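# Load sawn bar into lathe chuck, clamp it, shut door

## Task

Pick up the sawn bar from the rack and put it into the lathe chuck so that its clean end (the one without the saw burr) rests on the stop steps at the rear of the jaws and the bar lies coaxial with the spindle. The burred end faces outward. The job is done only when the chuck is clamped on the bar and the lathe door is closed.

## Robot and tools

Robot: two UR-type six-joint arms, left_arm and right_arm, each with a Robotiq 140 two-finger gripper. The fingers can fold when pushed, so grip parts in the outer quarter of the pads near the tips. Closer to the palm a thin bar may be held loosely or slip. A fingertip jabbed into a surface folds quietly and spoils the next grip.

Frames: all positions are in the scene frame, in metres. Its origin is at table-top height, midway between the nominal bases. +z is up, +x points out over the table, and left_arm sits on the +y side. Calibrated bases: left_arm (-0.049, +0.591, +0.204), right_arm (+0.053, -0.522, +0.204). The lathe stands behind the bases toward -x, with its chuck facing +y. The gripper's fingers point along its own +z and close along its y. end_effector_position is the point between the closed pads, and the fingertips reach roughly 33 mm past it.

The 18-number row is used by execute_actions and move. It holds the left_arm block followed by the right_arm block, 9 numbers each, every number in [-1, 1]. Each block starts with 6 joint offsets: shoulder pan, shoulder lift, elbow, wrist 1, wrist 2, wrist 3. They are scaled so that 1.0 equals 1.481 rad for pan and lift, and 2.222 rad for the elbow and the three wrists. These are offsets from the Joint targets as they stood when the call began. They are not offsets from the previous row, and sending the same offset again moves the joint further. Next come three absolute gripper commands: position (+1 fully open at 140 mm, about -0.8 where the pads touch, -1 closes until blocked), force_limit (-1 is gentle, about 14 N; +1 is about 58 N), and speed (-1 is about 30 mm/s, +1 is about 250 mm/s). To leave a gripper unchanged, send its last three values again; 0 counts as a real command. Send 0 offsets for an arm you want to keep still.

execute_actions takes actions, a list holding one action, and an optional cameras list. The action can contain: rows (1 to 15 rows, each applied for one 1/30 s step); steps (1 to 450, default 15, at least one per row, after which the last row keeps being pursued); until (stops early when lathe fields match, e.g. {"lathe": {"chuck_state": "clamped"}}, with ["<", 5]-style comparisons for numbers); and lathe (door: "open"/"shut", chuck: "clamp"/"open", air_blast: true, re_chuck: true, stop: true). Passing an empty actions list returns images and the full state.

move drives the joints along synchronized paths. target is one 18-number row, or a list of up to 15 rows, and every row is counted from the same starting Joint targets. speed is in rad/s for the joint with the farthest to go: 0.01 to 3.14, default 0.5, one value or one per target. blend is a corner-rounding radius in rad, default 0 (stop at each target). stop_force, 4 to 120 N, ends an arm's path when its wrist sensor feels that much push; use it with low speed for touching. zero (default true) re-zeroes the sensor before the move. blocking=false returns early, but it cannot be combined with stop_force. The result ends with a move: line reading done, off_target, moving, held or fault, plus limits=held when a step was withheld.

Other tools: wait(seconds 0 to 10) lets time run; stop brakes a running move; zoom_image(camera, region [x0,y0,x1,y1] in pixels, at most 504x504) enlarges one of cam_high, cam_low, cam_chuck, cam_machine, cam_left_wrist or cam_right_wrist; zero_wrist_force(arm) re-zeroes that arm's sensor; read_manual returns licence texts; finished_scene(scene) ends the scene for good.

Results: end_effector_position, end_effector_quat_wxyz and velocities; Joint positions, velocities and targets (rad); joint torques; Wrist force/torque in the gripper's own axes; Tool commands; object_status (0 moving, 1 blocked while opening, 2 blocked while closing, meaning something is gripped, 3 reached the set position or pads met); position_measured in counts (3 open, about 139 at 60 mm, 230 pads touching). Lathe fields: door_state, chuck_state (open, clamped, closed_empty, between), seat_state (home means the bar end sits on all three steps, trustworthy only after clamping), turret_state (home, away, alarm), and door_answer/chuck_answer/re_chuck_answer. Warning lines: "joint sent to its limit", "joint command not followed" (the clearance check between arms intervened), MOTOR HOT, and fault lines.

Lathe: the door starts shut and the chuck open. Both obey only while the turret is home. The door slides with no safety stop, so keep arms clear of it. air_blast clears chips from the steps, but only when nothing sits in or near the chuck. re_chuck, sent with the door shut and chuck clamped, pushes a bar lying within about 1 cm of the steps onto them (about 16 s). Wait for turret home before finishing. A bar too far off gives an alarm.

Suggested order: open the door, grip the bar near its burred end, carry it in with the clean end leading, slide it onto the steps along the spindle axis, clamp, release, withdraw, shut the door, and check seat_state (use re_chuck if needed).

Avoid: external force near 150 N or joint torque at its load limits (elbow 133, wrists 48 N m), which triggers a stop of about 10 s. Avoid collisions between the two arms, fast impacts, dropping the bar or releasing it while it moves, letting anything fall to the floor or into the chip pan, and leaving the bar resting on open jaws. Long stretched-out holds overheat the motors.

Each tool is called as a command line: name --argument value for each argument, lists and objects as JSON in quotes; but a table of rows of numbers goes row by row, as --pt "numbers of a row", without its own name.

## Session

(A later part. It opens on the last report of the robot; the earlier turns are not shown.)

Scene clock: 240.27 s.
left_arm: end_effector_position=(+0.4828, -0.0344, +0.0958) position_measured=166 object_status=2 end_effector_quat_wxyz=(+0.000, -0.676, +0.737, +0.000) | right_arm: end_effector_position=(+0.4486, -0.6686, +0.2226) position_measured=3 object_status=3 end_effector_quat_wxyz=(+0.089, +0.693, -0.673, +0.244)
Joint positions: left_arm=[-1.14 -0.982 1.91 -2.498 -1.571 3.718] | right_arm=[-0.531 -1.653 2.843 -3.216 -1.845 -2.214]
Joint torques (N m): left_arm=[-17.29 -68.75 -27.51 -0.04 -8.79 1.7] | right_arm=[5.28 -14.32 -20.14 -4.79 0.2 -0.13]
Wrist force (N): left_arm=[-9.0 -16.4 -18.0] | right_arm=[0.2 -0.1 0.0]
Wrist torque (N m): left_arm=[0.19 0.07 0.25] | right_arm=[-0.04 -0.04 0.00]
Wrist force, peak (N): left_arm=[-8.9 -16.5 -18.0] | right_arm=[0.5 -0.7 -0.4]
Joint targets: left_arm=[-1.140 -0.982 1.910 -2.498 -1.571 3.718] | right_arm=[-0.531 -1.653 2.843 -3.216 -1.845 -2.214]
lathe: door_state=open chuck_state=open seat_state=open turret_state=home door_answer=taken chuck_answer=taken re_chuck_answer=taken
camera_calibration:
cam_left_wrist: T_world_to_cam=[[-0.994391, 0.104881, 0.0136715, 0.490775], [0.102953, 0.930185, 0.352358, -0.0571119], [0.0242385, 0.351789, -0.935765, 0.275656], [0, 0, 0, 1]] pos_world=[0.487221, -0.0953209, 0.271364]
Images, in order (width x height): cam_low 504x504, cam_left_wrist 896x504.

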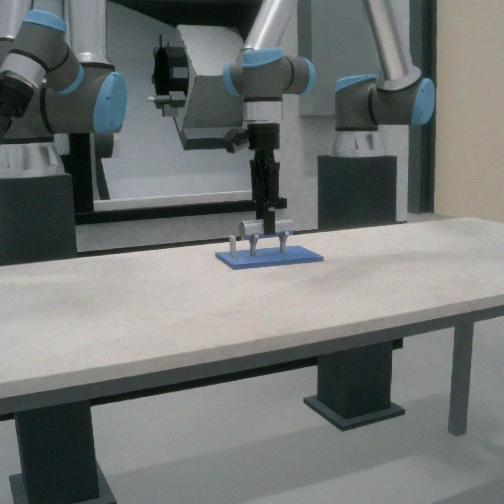

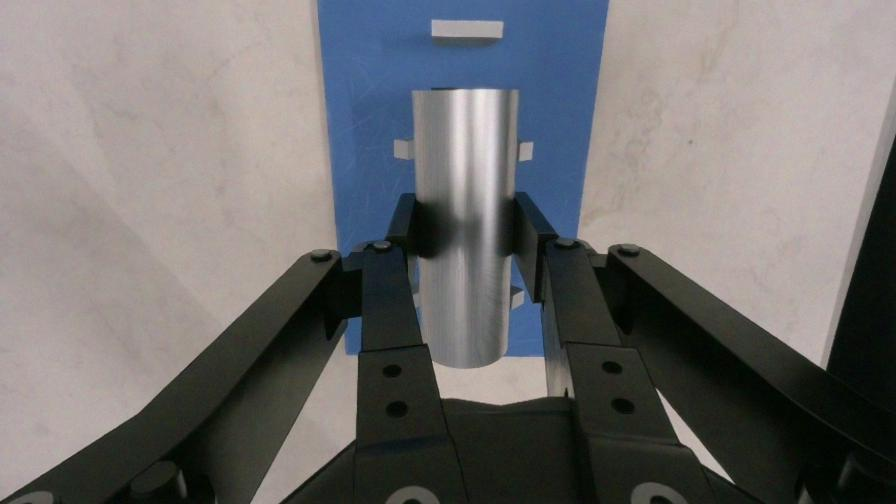

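move --pt "0 -0.0313 -0.0032 0.0240 0 0 -1 0.5 -1 0 0 0 0 0 0 1 1 1" --pt "0 -0.1284 -0.0268 0.1124 0 0 -1 0.5 -1 0 0 0 0 0 0 1 1 1" --speed '[0.06,0.3]' --blend '[0.02,0]' --cameras '["cam_left_wrist","cam_low","cam_machine"]'

zoom_image --camera "cam_low" --region '[205, 140, 335, 280]'

zoom_image --camera "cam_machine" --region '[100, 10, 440, 350]'

Scene clock: 324.83 s.
left_arm: end_effector_position=(+0.4828, -0.0345, +0.2498) position_measured=166 object_status=2 end_effector_quat_wxyz=(+0.000, -0.676, +0.737, +0.000) | right_arm: end_effector_position=(+0.4486, -0.6686, +0.2226) position_measured=3 object_status=3 end_effector_quat_wxyz=(+0.089, +0.693, -0.673, +0.244)
Joint positions: left_arm=[-1.14 -1.172 1.851 -2.249 -1.571 3.718] | right_arm=[-0.531 -1.653 2.843 -3.216 -1.845 -2.214]
Joint torques (N m): left_arm=[1.07 -91.72 -37.25 -3.87 1.68 0.65] | right_arm=[3.44 -13.11 -18.35 -4.55 0.51 -0.33]
Wrist force (N): left_arm=[-0.2 0.2 5.8] | right_arm=[0.1 0.0 -0.4]
Wrist torque (N m): left_arm=[0.15 0.21 0.01] | right_arm=[0.00 -0.03 0.00]
Wrist force, peak (N): left_arm=[-8.6 -16.9 -18.1] | right_arm=[0.8 -0.8 -0.7]
Joint targets: left_arm=[-1.140 -1.172 1.851 -2.249 -1.571 3.718] | right_arm=[-0.531 -1.653 2.843 -3.216 -1.845 -2.214]
lathe: door_state=open chuck_state=open seat_state=open turret_state=home door_answer=taken chuck_answer=taken re_chuck_answer=taken
move: done
camera_calibration:
cam_left_wrist: T_world_to_cam=[[-0.994401, 0.104789, 0.0136362, 0.488683], [0.102855, 0.930196, 0.352359, -0.111292], [0.0242391, 0.351789, -0.935765, 0.41967], [0, 0, 0, 1]] pos_world=[0.487221, -0.0953208, 0.425264]
Images, in order (width x height): cam_low 504x504, cam_machine 504x504, cam_left_wrist 896x504.

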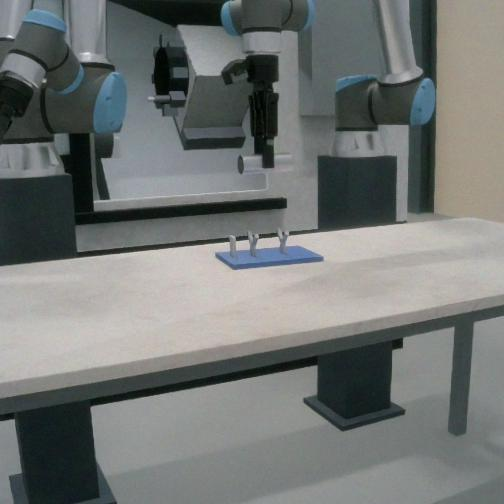

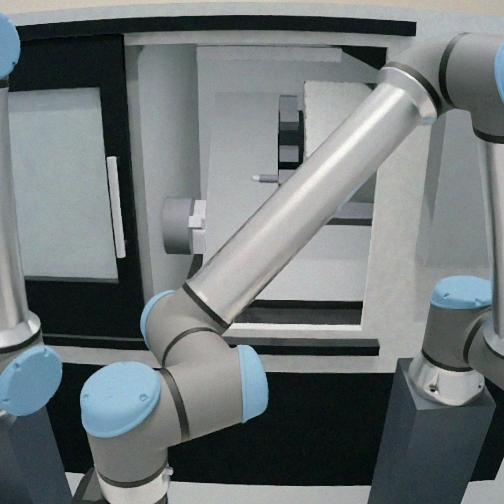

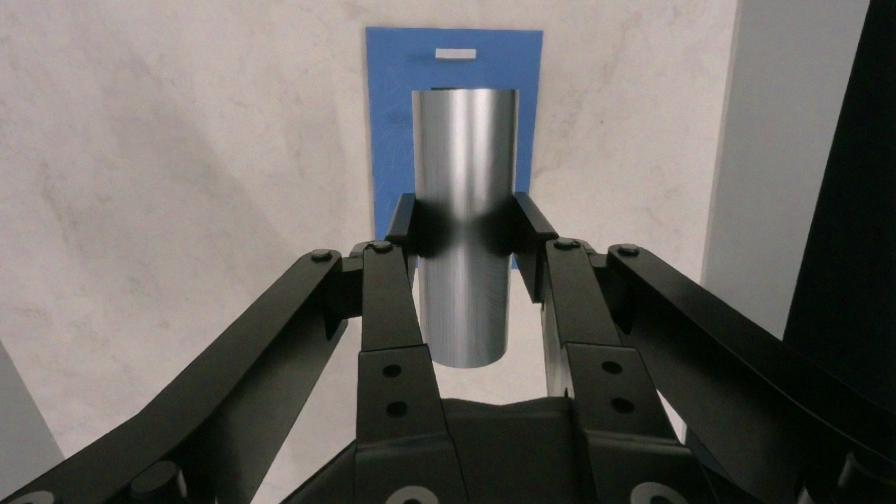

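Scaled by 3.600 from the camera's 504x504 image, which has a finer 720x720 frame.

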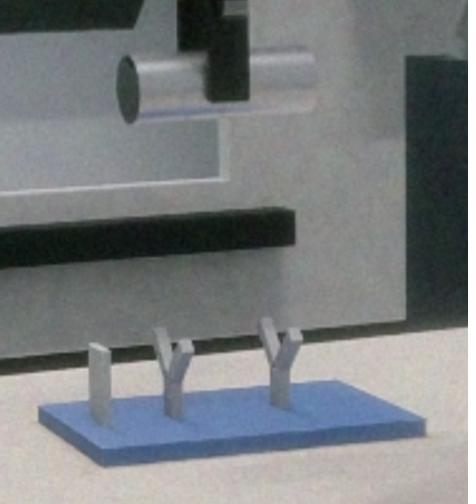

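Scaled by 1.482 from the camera's 504x504 image, which has a finer 720x720 frame.

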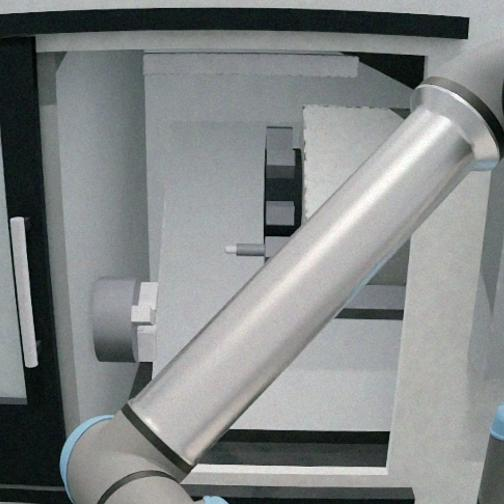

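move --target '[-0.6433,0.0708,0.1055,0.5543,-0.9150,-0.9665,-1,0.5,-1,0,0,0,0,0,0,1,1,1]' --speed 0.6 --cameras '["cam_left_wrist","cam_low","cam_machine","cam_chuck","cam_high"]'

zoom_image --camera "cam_machine" --region '[100, 10, 440, 350]'

Scene clock: 381.80 s.
left_arm: end_effector_position=(-0.4991, -0.0202, +0.3147) position_measured=166 object_status=2 end_effector_quat_wxyz=(+0.500, -0.500, -0.500, +0.500) | right_arm: end_effector_position=(+0.4486, -0.6686, +0.2226) position_measured=3 object_status=3 end_effector_quat_wxyz=(+0.089, +0.693, -0.673, +0.244)
Joint positions: left_arm=[-2.093 -1.067 2.085 -1.017 -3.604 1.571] | right_arm=[-0.531 -1.653 2.843 -3.216 -1.845 -2.214]
Joint torques (N m): left_arm=[-10.65 -86.41 -42.81 -0.38 -2.4 -2.94] | right_arm=[2.12 -13.39 -17.96 -4.37 0.53 -0.4]
Wrist force (N): left_arm=[1.6 2.9 1.2] | right_arm=[-0.6 -0.1 -0.3]
Wrist torque (N m): left_arm=[0.05 -0.84 -0.69] | right_arm=[-0.03 0.12 0.01]
Wrist force, peak (N): left_arm=[-3.2 -6.3 3.3] | right_arm=[0.4 -0.5 -0.8]
Joint targets: left_arm=[-2.093 -1.067 2.085 -1.017 -3.604 1.570] | right_arm=[-0.531 -1.653 2.843 -3.216 -1.845 -2.214]
lathe: door_state=open chuck_state=open seat_state=open turret_state=home door_answer=taken chuck_answer=taken re_chuck_answer=taken
move: done
camera_calibration:
cam_left_wrist: T_world_to_cam=[[0.0136506, -0.0191113, -0.999724, 0.329423], [0.352587, -0.935504, 0.022698, 0.144233], [-0.935679, -0.3528, -0.00603181, -0.286728], [0, 0, 0, 1]] pos_world=[-0.323636, 0.0400683, 0.324329]
Images, in order (width x height): cam_high 504x504, cam_low 504x504, cam_chuck 504x504, cam_machine 504x504, cam_left_wrist 896x504.

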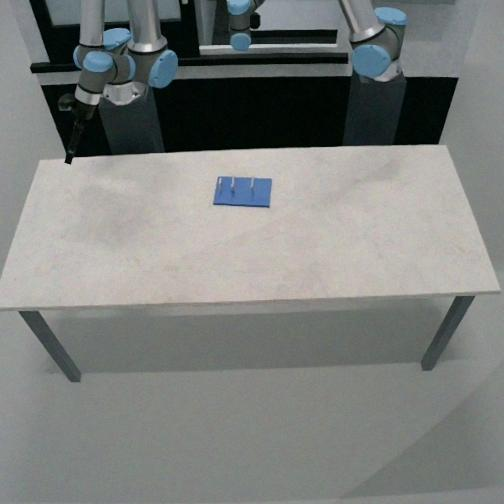

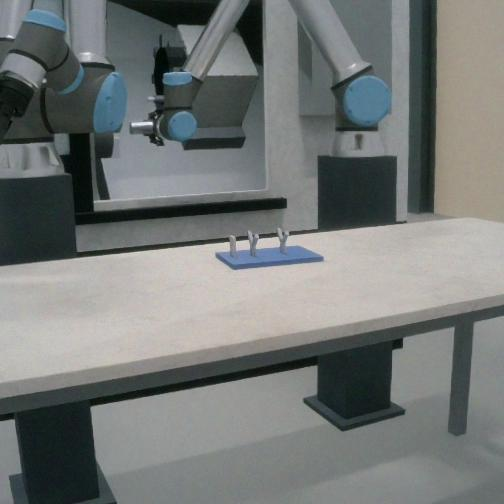

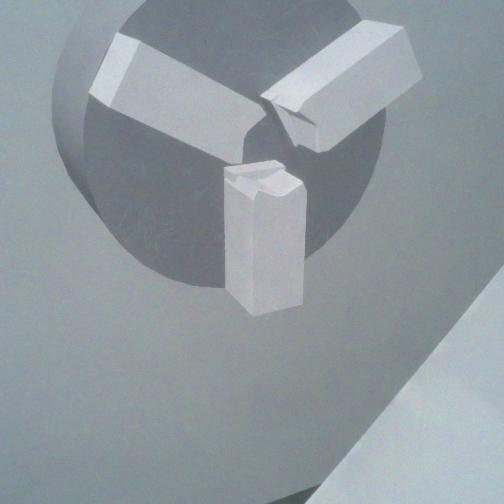

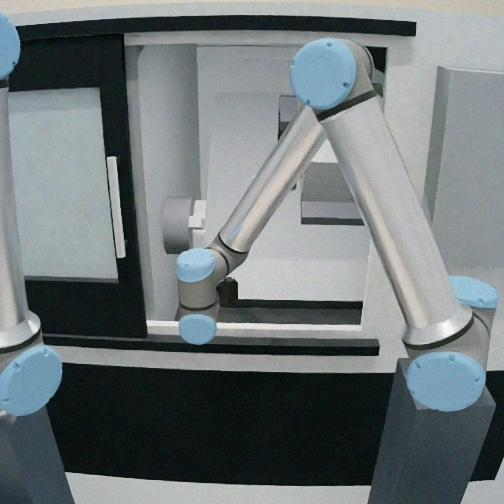

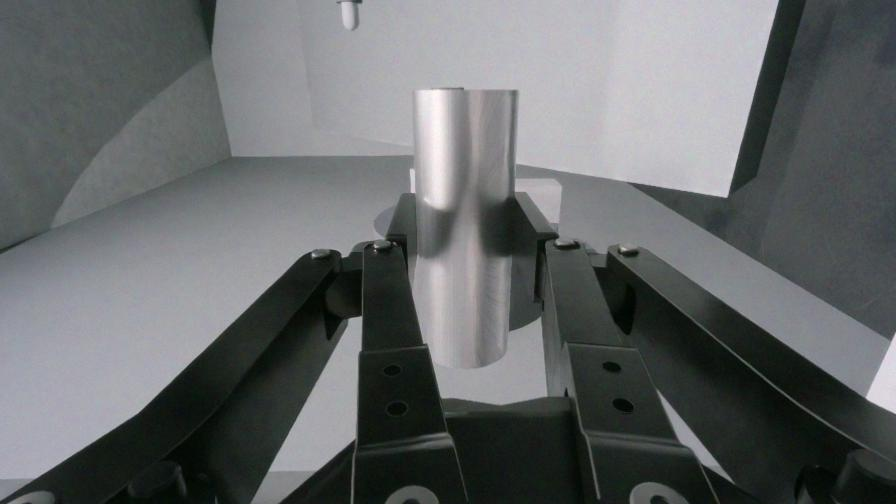

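Scaled by 1.482 from the camera's 504x504 image, which has a finer 720x720 frame.

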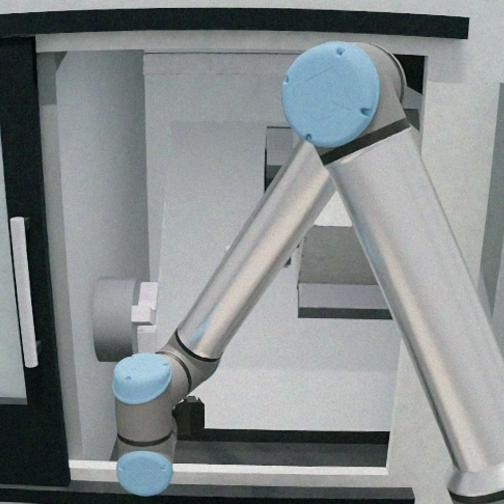

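zoom_image --camera "cam_chuck" --region '[215, 80, 335, 200]'

zoom_image --camera "cam_left_wrist" --region '[340, 130, 600, 390]'

Scaled by 4.200 from the camera's 504x504 image, which has a finer 720x720 frame.

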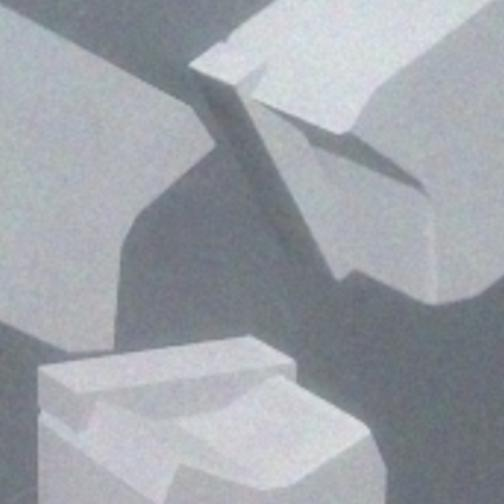

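Scaled by 1.938 from the camera's 896x504 image, which has a finer 1280x720 frame.

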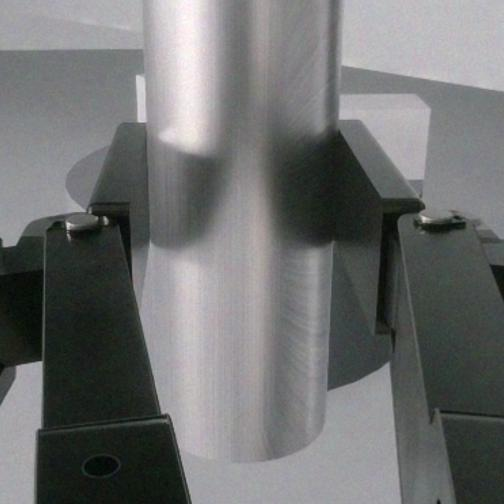

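move --target '[-0.1217,-0.1994,-0.0343,0.1672,-0.0811,0,-1,0.5,-1,0,0,0,0,0,0,1,1,1]' --speed 0.4 --cameras '["cam_left_wrist","cam_chuck"]'

zoom_image --camera "cam_left_wrist" --region '[560, 140, 800, 340]'

zoom_image --camera "cam_left_wrist" --region '[620, 190, 720, 290]'

Scene clock: 449.47 s.
left_arm: end_effector_position=(-0.5992, +0.0195, +0.5198) position_measured=166 object_status=2 end_effector_quat_wxyz=(+0.500, -0.500, -0.500, +0.500) | right_arm: end_effector_position=(+0.4486, -0.6686, +0.2226) position_measured=3 object_status=3 end_effector_quat_wxyz=(+0.089, +0.693, -0.673, +0.244)
Joint positions: left_arm=[-2.274 -1.363 2.009 -0.646 -3.784 1.57] | right_arm=[-0.531 -1.653 2.843 -3.216 -1.845 -2.214]
Joint torques (N m): left_arm=[-8.83 -74.8 -35.94 -1.16 -1.51 -2.36] | right_arm=[4.99 -14.7 -17.01 -4.81 0.48 -0.37]
Wrist force (N): left_arm=[2.3 3.2 1.1] | right_arm=[0.2 -0.3 -0.1]
Wrist torque (N m): left_arm=[0.16 -1.07 -0.70] | right_arm=[-0.07 -0.05 0.00]
Wrist force, peak (N): left_arm=[1.9 7.9 -1.9] | right_arm=[0.2 -0.7 -1.0]
Joint targets: left_arm=[-2.274 -1.363 2.009 -0.646 -3.784 1.570] | right_arm=[-0.531 -1.653 2.843 -3.216 -1.845 -2.214]
lathe: door_state=open chuck_state=open seat_state=open turret_state=home door_answer=taken chuck_answer=taken re_chuck_answer=taken
move: done
camera_calibration:
cam_left_wrist: T_world_to_cam=[[0.0136839, -0.0192068, -0.999722, 0.536512], [0.352465, -0.935547, 0.0227983, 0.211911], [-0.935725, -0.352679, -0.00603218, -0.365175], [0, 0, 0, 1]] pos_world=[-0.423737, 0.0797677, 0.529329]
Images, in order (width x height): cam_chuck 504x504, cam_left_wrist 896x504.

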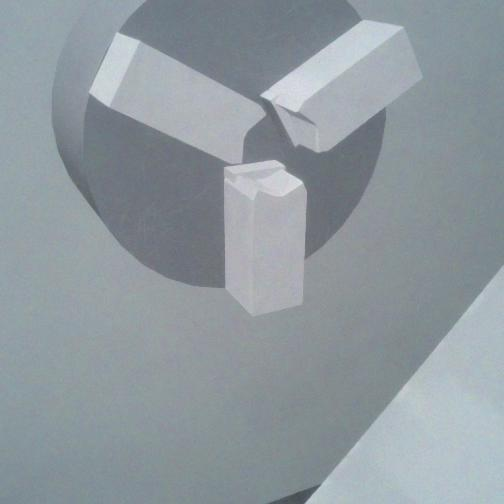

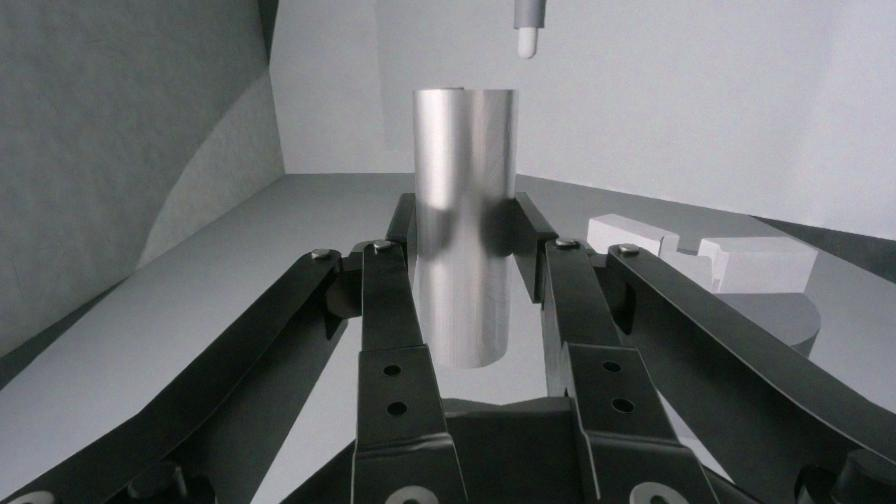

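Scaled by 2.100 from the camera's 896x504 image, which has a finer 1280x720 frame.

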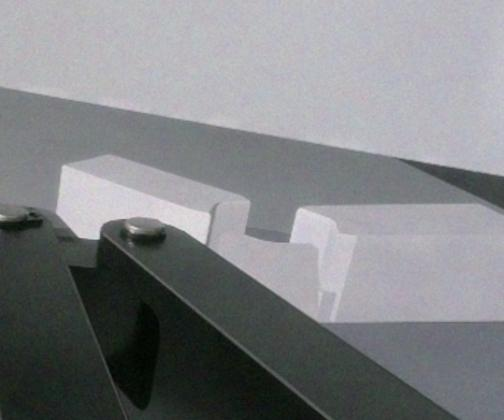

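Scaled by 5.040 from the camera's 896x504 image, which has a finer 1280x720 frame.

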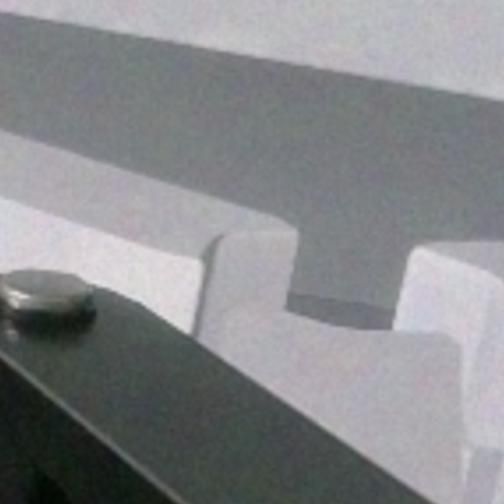

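move --pt "-0.0074 0.1935 0.0545 -0.1835 -0.0050 0 -1 0.5 -1 0 0 0 0 0 0 1 1 1" --pt "-0.1485 0.2499 -0.0220 -0.1446 -0.0990 0 -1 0.5 -1 0 0 0 0 0 0 1 1 1" --speed '[0.4,0.15]' --blend '[0.03,0]' --cameras '["cam_left_wrist","cam_chuck","cam_machine"]'

zoom_image --camera "cam_chuck" --region '[180, 40, 380, 240]'

zoom_image --camera "cam_left_wrist" --region '[360, 150, 600, 390]'

Scene clock: 494.53 s.
left_arm: end_effector_position=(-0.7766, +0.0293, +0.3068) position_measured=166 object_status=2 end_effector_quat_wxyz=(+0.500, -0.500, -0.501, +0.500) | right_arm: end_effector_position=(+0.4486, -0.6686, +0.2226) position_measured=3 object_status=3 end_effector_quat_wxyz=(+0.089, +0.693, -0.673, +0.244)
Joint positions: left_arm=[-2.494 -0.993 1.96 -0.967 -4.004 1.57] | right_arm=[-0.531 -1.653 2.843 -3.216 -1.845 -2.214]
Joint torques (N m): left_arm=[3.23 -94.4 -25.92 -5.82 2.08 -2.14] | right_arm=[2.9 -13.25 -15.5 -4.58 0.59 -0.59]
Wrist force (N): left_arm=[1.9 3.5 0.8] | right_arm=[0.0 -0.6 -0.4]
Wrist torque (N m): left_arm=[0.20 -0.95 -0.69] | right_arm=[-0.14 -0.01 0.00]
Wrist force, peak (N): left_arm=[3.5 7.5 -1.8] | right_arm=[0.0 -0.4 -1.1]
Joint targets: left_arm=[-2.494 -0.993 1.960 -0.967 -4.004 1.570] | right_arm=[-0.531 -1.653 2.843 -3.216 -1.845 -2.214]
lathe: door_state=open chuck_state=open seat_state=open turret_state=home door_answer=taken chuck_answer=taken re_chuck_answer=taken
move: done
camera_calibration:
cam_left_wrist: T_world_to_cam=[[0.0138731, -0.0191329, -0.999721, 0.326395], [0.352582, -0.935503, 0.0227966, 0.288528], [-0.935678, -0.3528, -0.00623247, -0.528899], [0, 0, 0, 1]] pos_world=[-0.601137, 0.0895683, 0.31643]
Images, in order (width x height): cam_chuck 504x504, cam_machine 504x504, cam_left_wrist 896x504.

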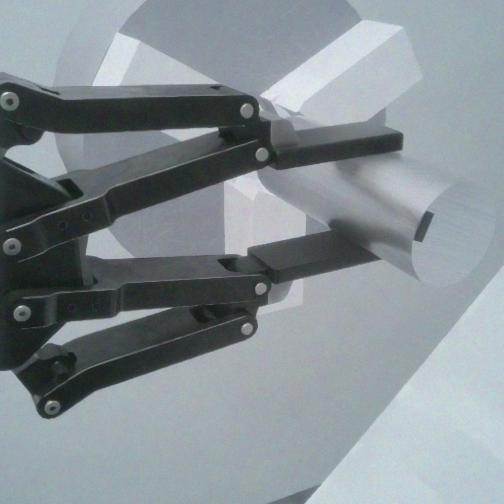

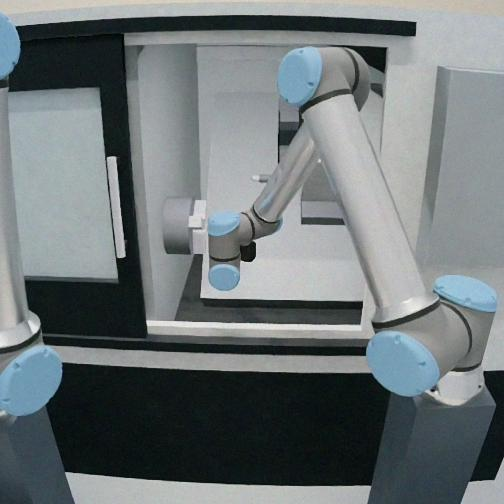

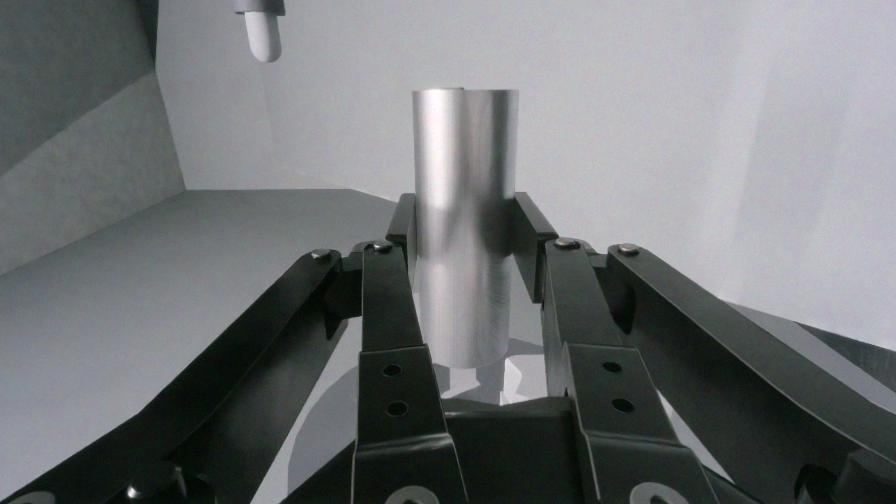

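Scaled by 2.520 from the camera's 504x504 image, which has a finer 720x720 frame.

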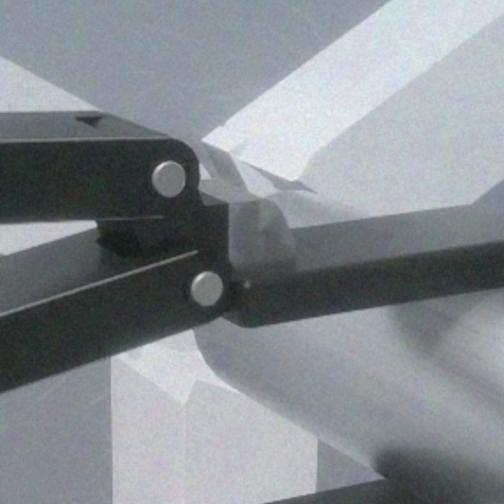

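Scaled by 2.100 from the camera's 896x504 image, which has a finer 1280x720 frame.

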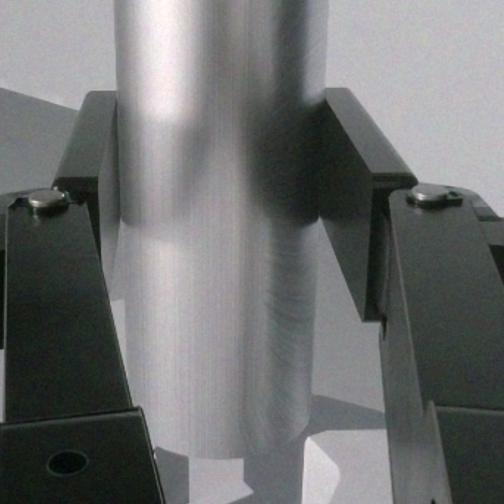

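zoom_image --camera "cam_chuck" --region '[240, 150, 340, 250]'

zoom_image --camera "cam_chuck" --region '[390, 160, 504, 300]'

zoom_image --camera "cam_chuck" --region '[250, 80, 350, 160]'

zoom_image --camera "cam_left_wrist" --region '[400, 320, 560, 410]'

Scaled by 5.040 from the camera's 504x504 image, which has a finer 720x720 frame.

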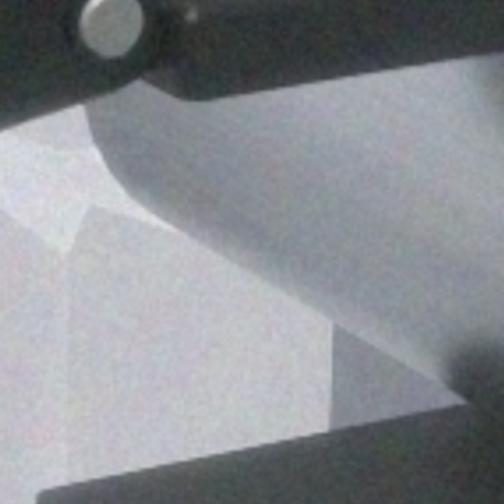

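Scaled by 3.600 from the camera's 504x504 image, which has a finer 720x720 frame.

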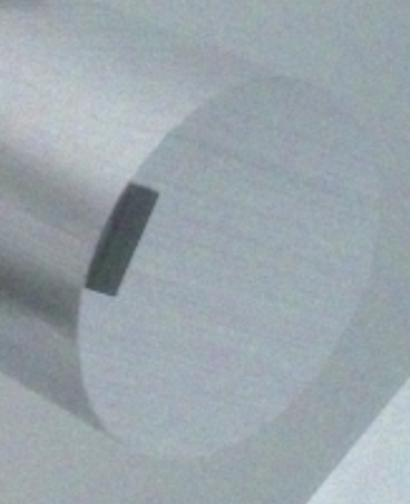

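Scaled by 5.040 from the camera's 504x504 image, which has a finer 720x720 frame.

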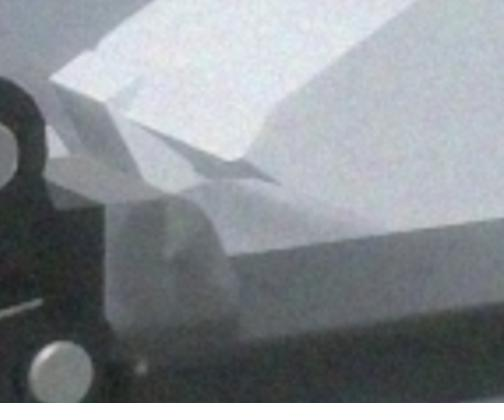

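Scaled by 3.150 from the camera's 896x504 image, which has a finer 1280x720 frame.

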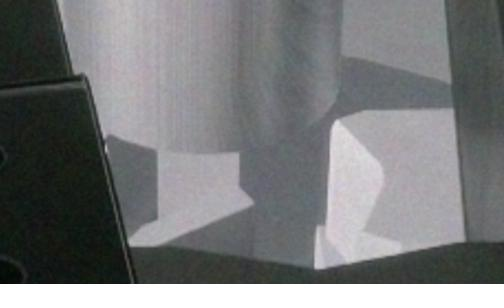

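move --target '[0.0097,0.0144,-0.0159,0.0063,0.0064,0,-1,0.5,-1,0,0,0,0,0,0,1,1,1]' --speed 0.03 --stop_force 15 --cameras '["cam_left_wrist","cam_chuck"]'

zoom_image --camera "cam_chuck" --region '[220, 90, 320, 190]'

zoom_image --camera "cam_chuck" --region '[230, 140, 330, 240]'

zoom_image --camera "cam_left_wrist" --region '[380, 300, 560, 410]'

Scene clock: 544.93 s.
left_arm: end_effector_position=(-0.7816, +0.0122, +0.3042) position_measured=166 object_status=2 end_effector_quat_wxyz=(+0.500, -0.500, -0.501, +0.500) | right_arm: end_effector_position=(+0.4486, -0.6686, +0.2226) position_measured=3 object_status=3 end_effector_quat_wxyz=(+0.089, +0.693, -0.673, +0.244)
Joint positions: left_arm=[-2.479 -0.971 1.925 -0.953 -3.99 1.57] | right_arm=[-0.531 -1.653 2.843 -3.216 -1.845 -2.214]
Joint torques (N m): left_arm=[-11.37 -97.93 -23.24 -4.65 -2.33 -1.73] | right_arm=[4.58 -13.62 -15.24 -4.38 0.23 -0.39]
Wrist force (N): left_arm=[2.1 3.4 1.3] | right_arm=[0.4 -0.4 -0.4]
Wrist torque (N m): left_arm=[0.22 -1.05 -0.68] | right_arm=[-0.08 -0.08 0.00]
Wrist force, peak (N): left_arm=[2.6 3.8 1.2] | right_arm=[0.1 0.1 -1.1]
Joint targets: left_arm=[-2.479 -0.971 1.925 -0.953 -3.990 1.570] | right_arm=[-0.531 -1.653 2.843 -3.216 -1.845 -2.214]
lathe: door_state=open chuck_state=open seat_state=open turret_state=home door_answer=taken chuck_answer=taken re_chuck_answer=taken
move: done
camera_calibration:
cam_left_wrist: T_world_to_cam=[[0.0137831, -0.0191664, -0.999721, 0.323487], [0.352759, -0.935437, 0.0227974, 0.274549], [-0.935613, -0.352975, -0.00613209, -0.53957], [0, 0, 0, 1]] pos_world=[-0.606137, 0.0725692, 0.31383]
Images, in order (width x height): cam_chuck 504x504, cam_left_wrist 896x504.

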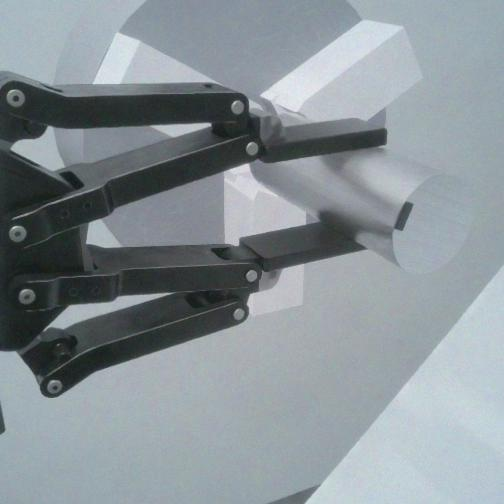

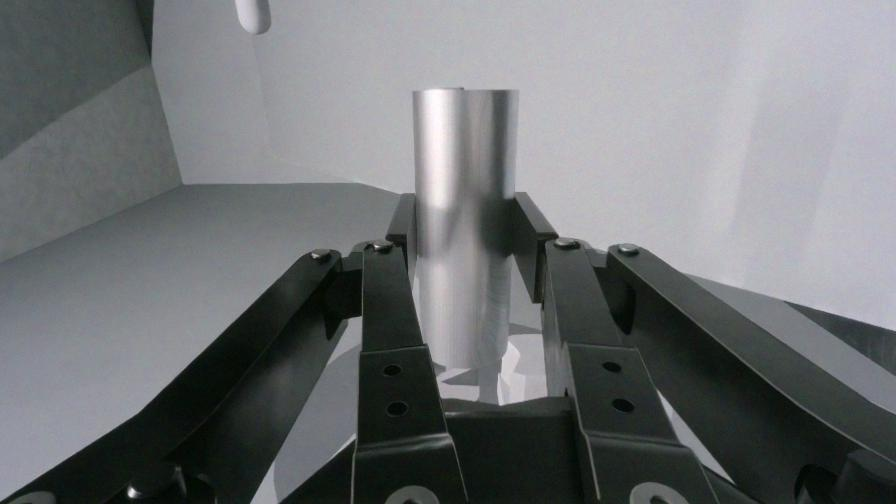

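Scaled by 5.040 from the camera's 504x504 image, which has a finer 720x720 frame.

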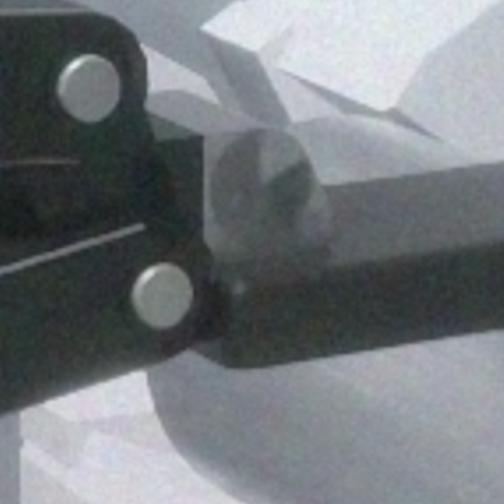

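Scaled by 5.040 from the camera's 504x504 image, which has a finer 720x720 frame.

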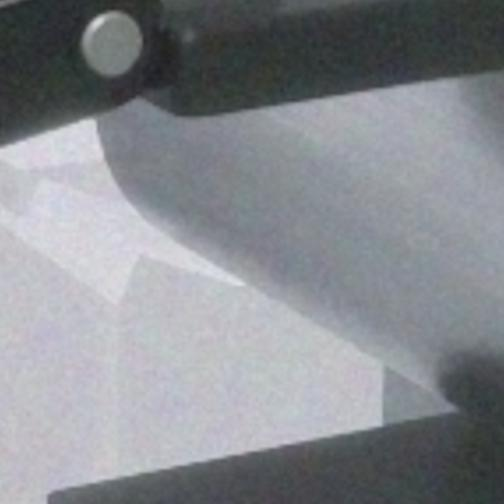

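Scaled by 2.800 from the camera's 896x504 image, which has a finer 1280x720 frame.

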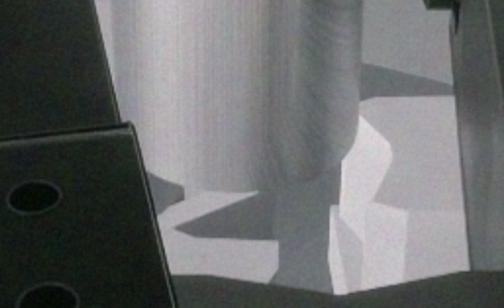

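move --target '[0.0338,0.0294,-0.0392,0.0197,0.0225,0,-1,0.5,-1,0,0,0,0,0,0,1,1,1]' --speed 0.02 --stop_force 10 --cameras '["cam_left_wrist","cam_chuck"]'

zoom_image --camera "cam_chuck" --region '[200, 80, 340, 220]'

zoom_image --camera "cam_left_wrist" --region '[380, 300, 560, 410]'

Scene clock: 596.03 s.
left_arm: end_effector_position=(-0.7821, +0.0012, +0.3041) position_measured=166 object_status=2 end_effector_quat_wxyz=(+0.500, -0.500, -0.501, +0.500) | right_arm: end_effector_position=(+0.4486, -0.6686, +0.2226) position_measured=3 object_status=3 end_effector_quat_wxyz=(+0.089, +0.693, -0.673, +0.244)
Joint positions: left_arm=[-2.468 -0.961 1.905 -0.943 -3.978 1.57] | right_arm=[-0.531 -1.653 2.843 -3.216 -1.845 -2.214]
Joint torques (N m): left_arm=[-2.65 -99.63 -28.49 -6.01 -6.42 -1.65] | right_arm=[3.64 -12.76 -13.99 -4.75 0.45 -0.35]
Wrist force (N): left_arm=[14.7 3.0 1.2] | right_arm=[0.0 -0.1 -0.8]
Wrist torque (N m): left_arm=[0.26 -0.84 -0.37] | right_arm=[-0.04 0.00 0.01]
Wrist force, peak (N): left_arm=[20.7 2.2 0.4] | right_arm=[-0.1 0.0 -1.1]
Joint targets: left_arm=[-2.468 -0.961 1.905 -0.943 -3.978 1.570] | right_arm=[-0.531 -1.653 2.843 -3.216 -1.845 -2.214]
lathe: door_state=open chuck_state=open seat_state=open turret_state=home door_answer=taken chuck_answer=taken re_chuck_answer=taken
move: contact (left_arm); left_arm: the elbow is farthest, 0.067 rad from its target
camera_calibration:
cam_left_wrist: T_world_to_cam=[[0.0138746, -0.0191312, -0.999721, 0.323235], [0.352669, -0.93547, 0.0227962, 0.264292], [-0.935645, -0.352887, -0.00623227, -0.54395], [0, 0, 0, 1]] pos_world=[-0.606637, 0.0614687, 0.31373]
Images, in order (width x height): cam_chuck 504x504, cam_left_wrist 896x504.

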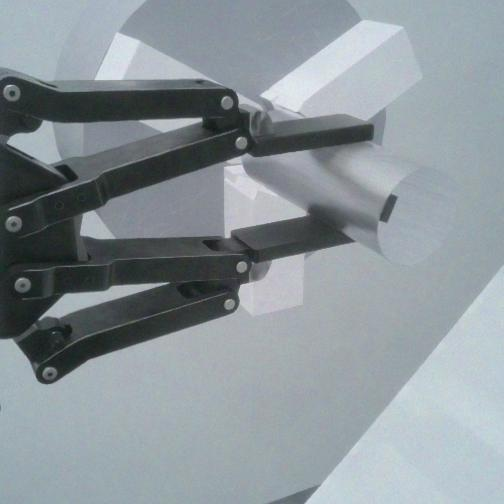

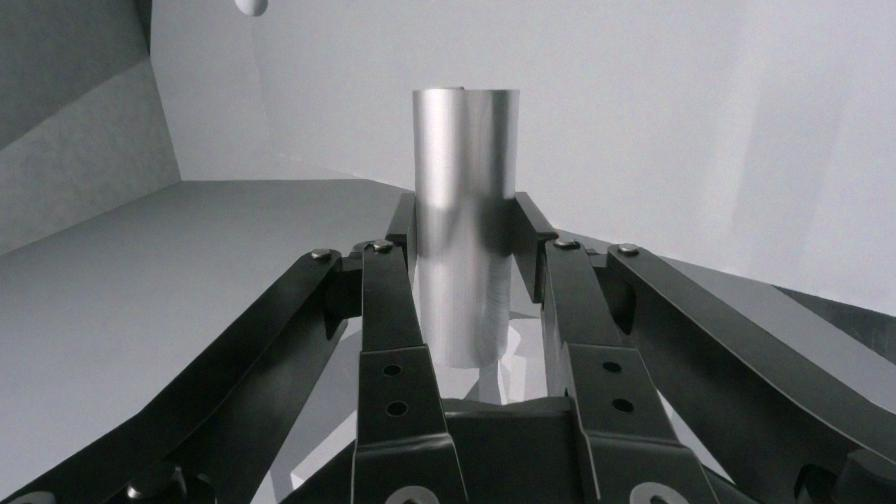

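Scaled by 3.600 from the camera's 504x504 image, which has a finer 720x720 frame.

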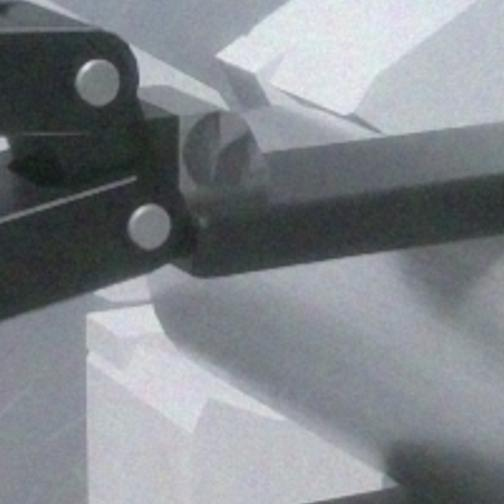

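Scaled by 2.800 from the camera's 896x504 image, which has a finer 1280x720 frame.

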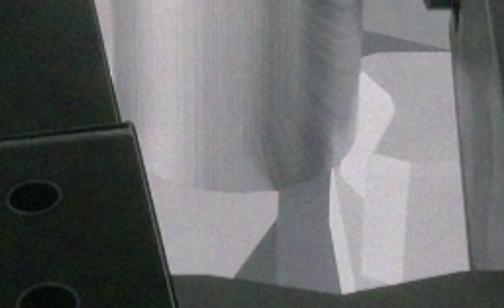

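move --target '[-0.0018,0.0010,0.0015,-0.0026,-0.0015,0,-1,0.5,-1,0,0,0,0,0,0,1,1,1]' --speed 0.02

move --target '[0.0256,0.0216,-0.0295,0.0151,0.0171,0,-1,0.5,-1,0,0,0,0,0,0,1,1,1]' --speed 0.02 --stop_force 10 --cameras '["cam_left_wrist","cam_chuck"]'

zoom_image --camera "cam_chuck" --region '[200, 80, 340, 220]'

zoom_image --camera "cam_left_wrist" --region '[380, 300, 560, 410]'

Scene clock: 654.23 s.
left_arm: end_effector_position=(-0.7827, +0.0030, +0.3022) position_measured=166 object_status=2 end_effector_quat_wxyz=(+0.500, -0.500, -0.500, +0.500) | right_arm: end_effector_position=(+0.4486, -0.6686, +0.2226) position_measured=3 object_status=3 end_effector_quat_wxyz=(+0.089, +0.693, -0.673, +0.244)
Joint positions: left_arm=[-2.47 -0.96 1.908 -0.949 -3.982 1.57] | right_arm=[-0.531 -1.653 2.843 -3.216 -1.845 -2.214]
Joint torques (N m): left_arm=[-3.54 -75.03 -28 -3.2 -0.67 -0.85] | right_arm=[2.58 -13.52 -13.52 -4.89 0.6 -0.41]
Wrist force (N): left_arm=[2.2 3.7 0.7] | right_arm=[0.0 -0.1 -0.4]
Wrist torque (N m): left_arm=[0.29 -1.07 -0.69] | right_arm=[-0.02 0.01 0.00]
Wrist force, peak (N): left_arm=[15.1 2.9 1.5] | right_arm=[0.5 -0.7 -1.0]
Joint targets: left_arm=[-2.470 -0.960 1.908 -0.948 -3.982 1.570] | right_arm=[-0.531 -1.653 2.843 -3.216 -1.845 -2.214]
lathe: door_state=open chuck_state=open seat_state=open turret_state=home door_answer=taken chuck_answer=taken re_chuck_answer=taken
move: done

Scene clock: 655.47 s.
left_arm: end_effector_position=(-0.7827, +0.0011, +0.3021) position_measured=166 object_status=2 end_effector_quat_wxyz=(+0.500, -0.500, -0.500, +0.500) | right_arm: end_effector_position=(+0.4486, -0.6686, +0.2226) position_measured=3 object_status=3 end_effector_quat_wxyz=(+0.089, +0.693, -0.673, +0.244)
Joint positions: left_arm=[-2.468 -0.958 1.905 -0.947 -3.979 1.57] | right_arm=[-0.531 -1.653 2.843 -3.216 -1.845 -2.214]
Joint torques (N m): left_arm=[4.19 -101.16 -28.99 -6.4 -5.99 -0.93] | right_arm=[5 -13.64 -13.35 -4.48 0.53 -0.64]
Wrist force (N): left_arm=[13.1 5.4 2.7] | right_arm=[0.1 0.0 -0.3]
Wrist torque (N m): left_arm=[0.21 -0.78 -0.58] | right_arm=[0.00 -0.03 0.01]
Wrist force, peak (N): left_arm=[21.1 3.8 1.3] | right_arm=[0.7 -0.7 0.1]
Joint targets: left_arm=[-2.468 -0.958 1.905 -0.947 -3.979 1.570] | right_arm=[-0.531 -1.653 2.843 -3.216 -1.845 -2.214]
lathe: door_state=open chuck_state=open seat_state=open turret_state=home door_answer=taken chuck_answer=taken re_chuck_answer=taken
move: contact (left_arm); left_arm: the elbow is farthest, 0.062 rad from its target
camera_calibration:
cam_left_wrist: T_world_to_cam=[[0.0132465, -0.0196912, -0.999718, 0.320695], [0.353186, -0.935268, 0.0231015, 0.264857], [-0.935459, -0.353393, -0.00543435, -0.544593], [0, 0, 0, 1]] pos_world=[-0.607236, 0.0615716, 0.311527]
Images, in order (width x height): cam_chuck 504x504, cam_left_wrist 896x504.

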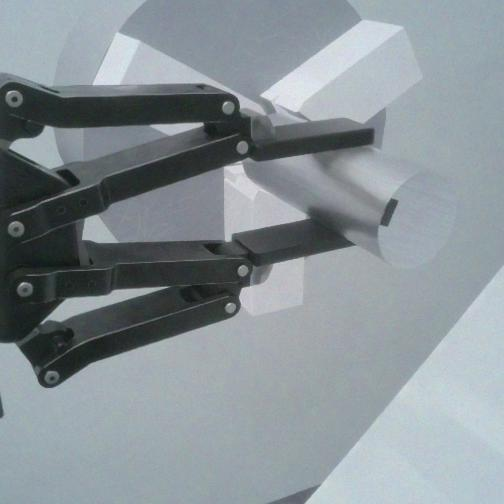

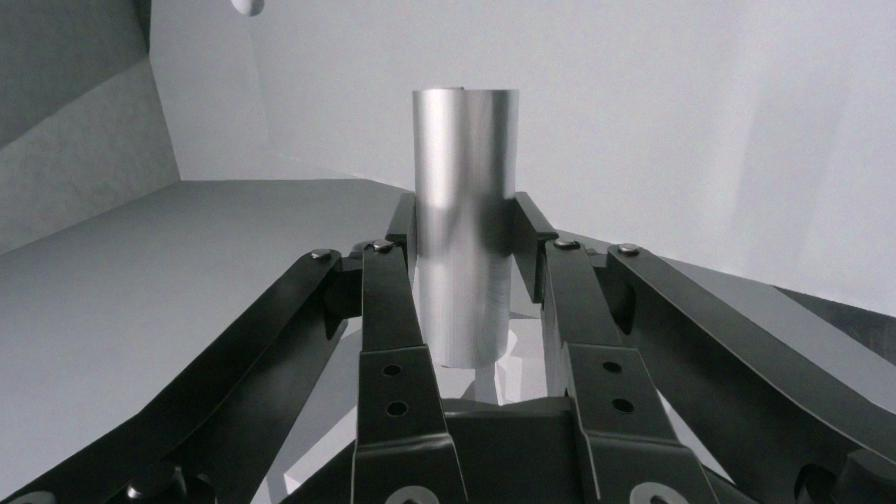

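Scaled by 3.600 from the camera's 504x504 image, which has a finer 720x720 frame.

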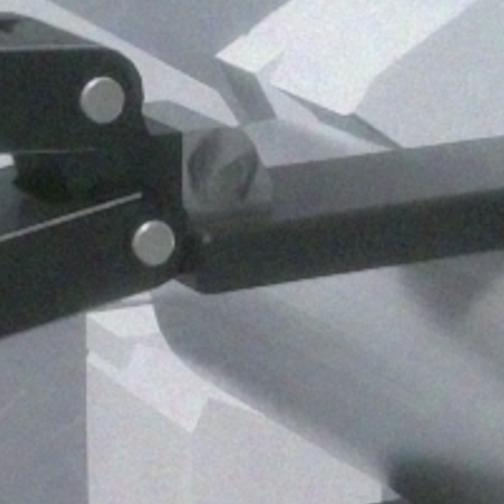

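Scaled by 2.800 from the camera's 896x504 image, which has a finer 1280x720 frame.

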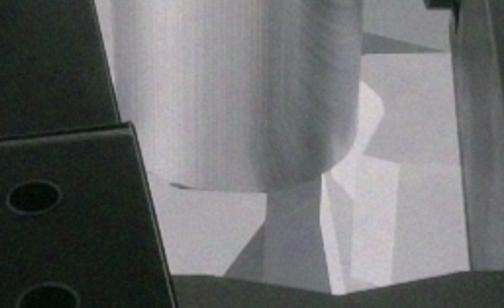

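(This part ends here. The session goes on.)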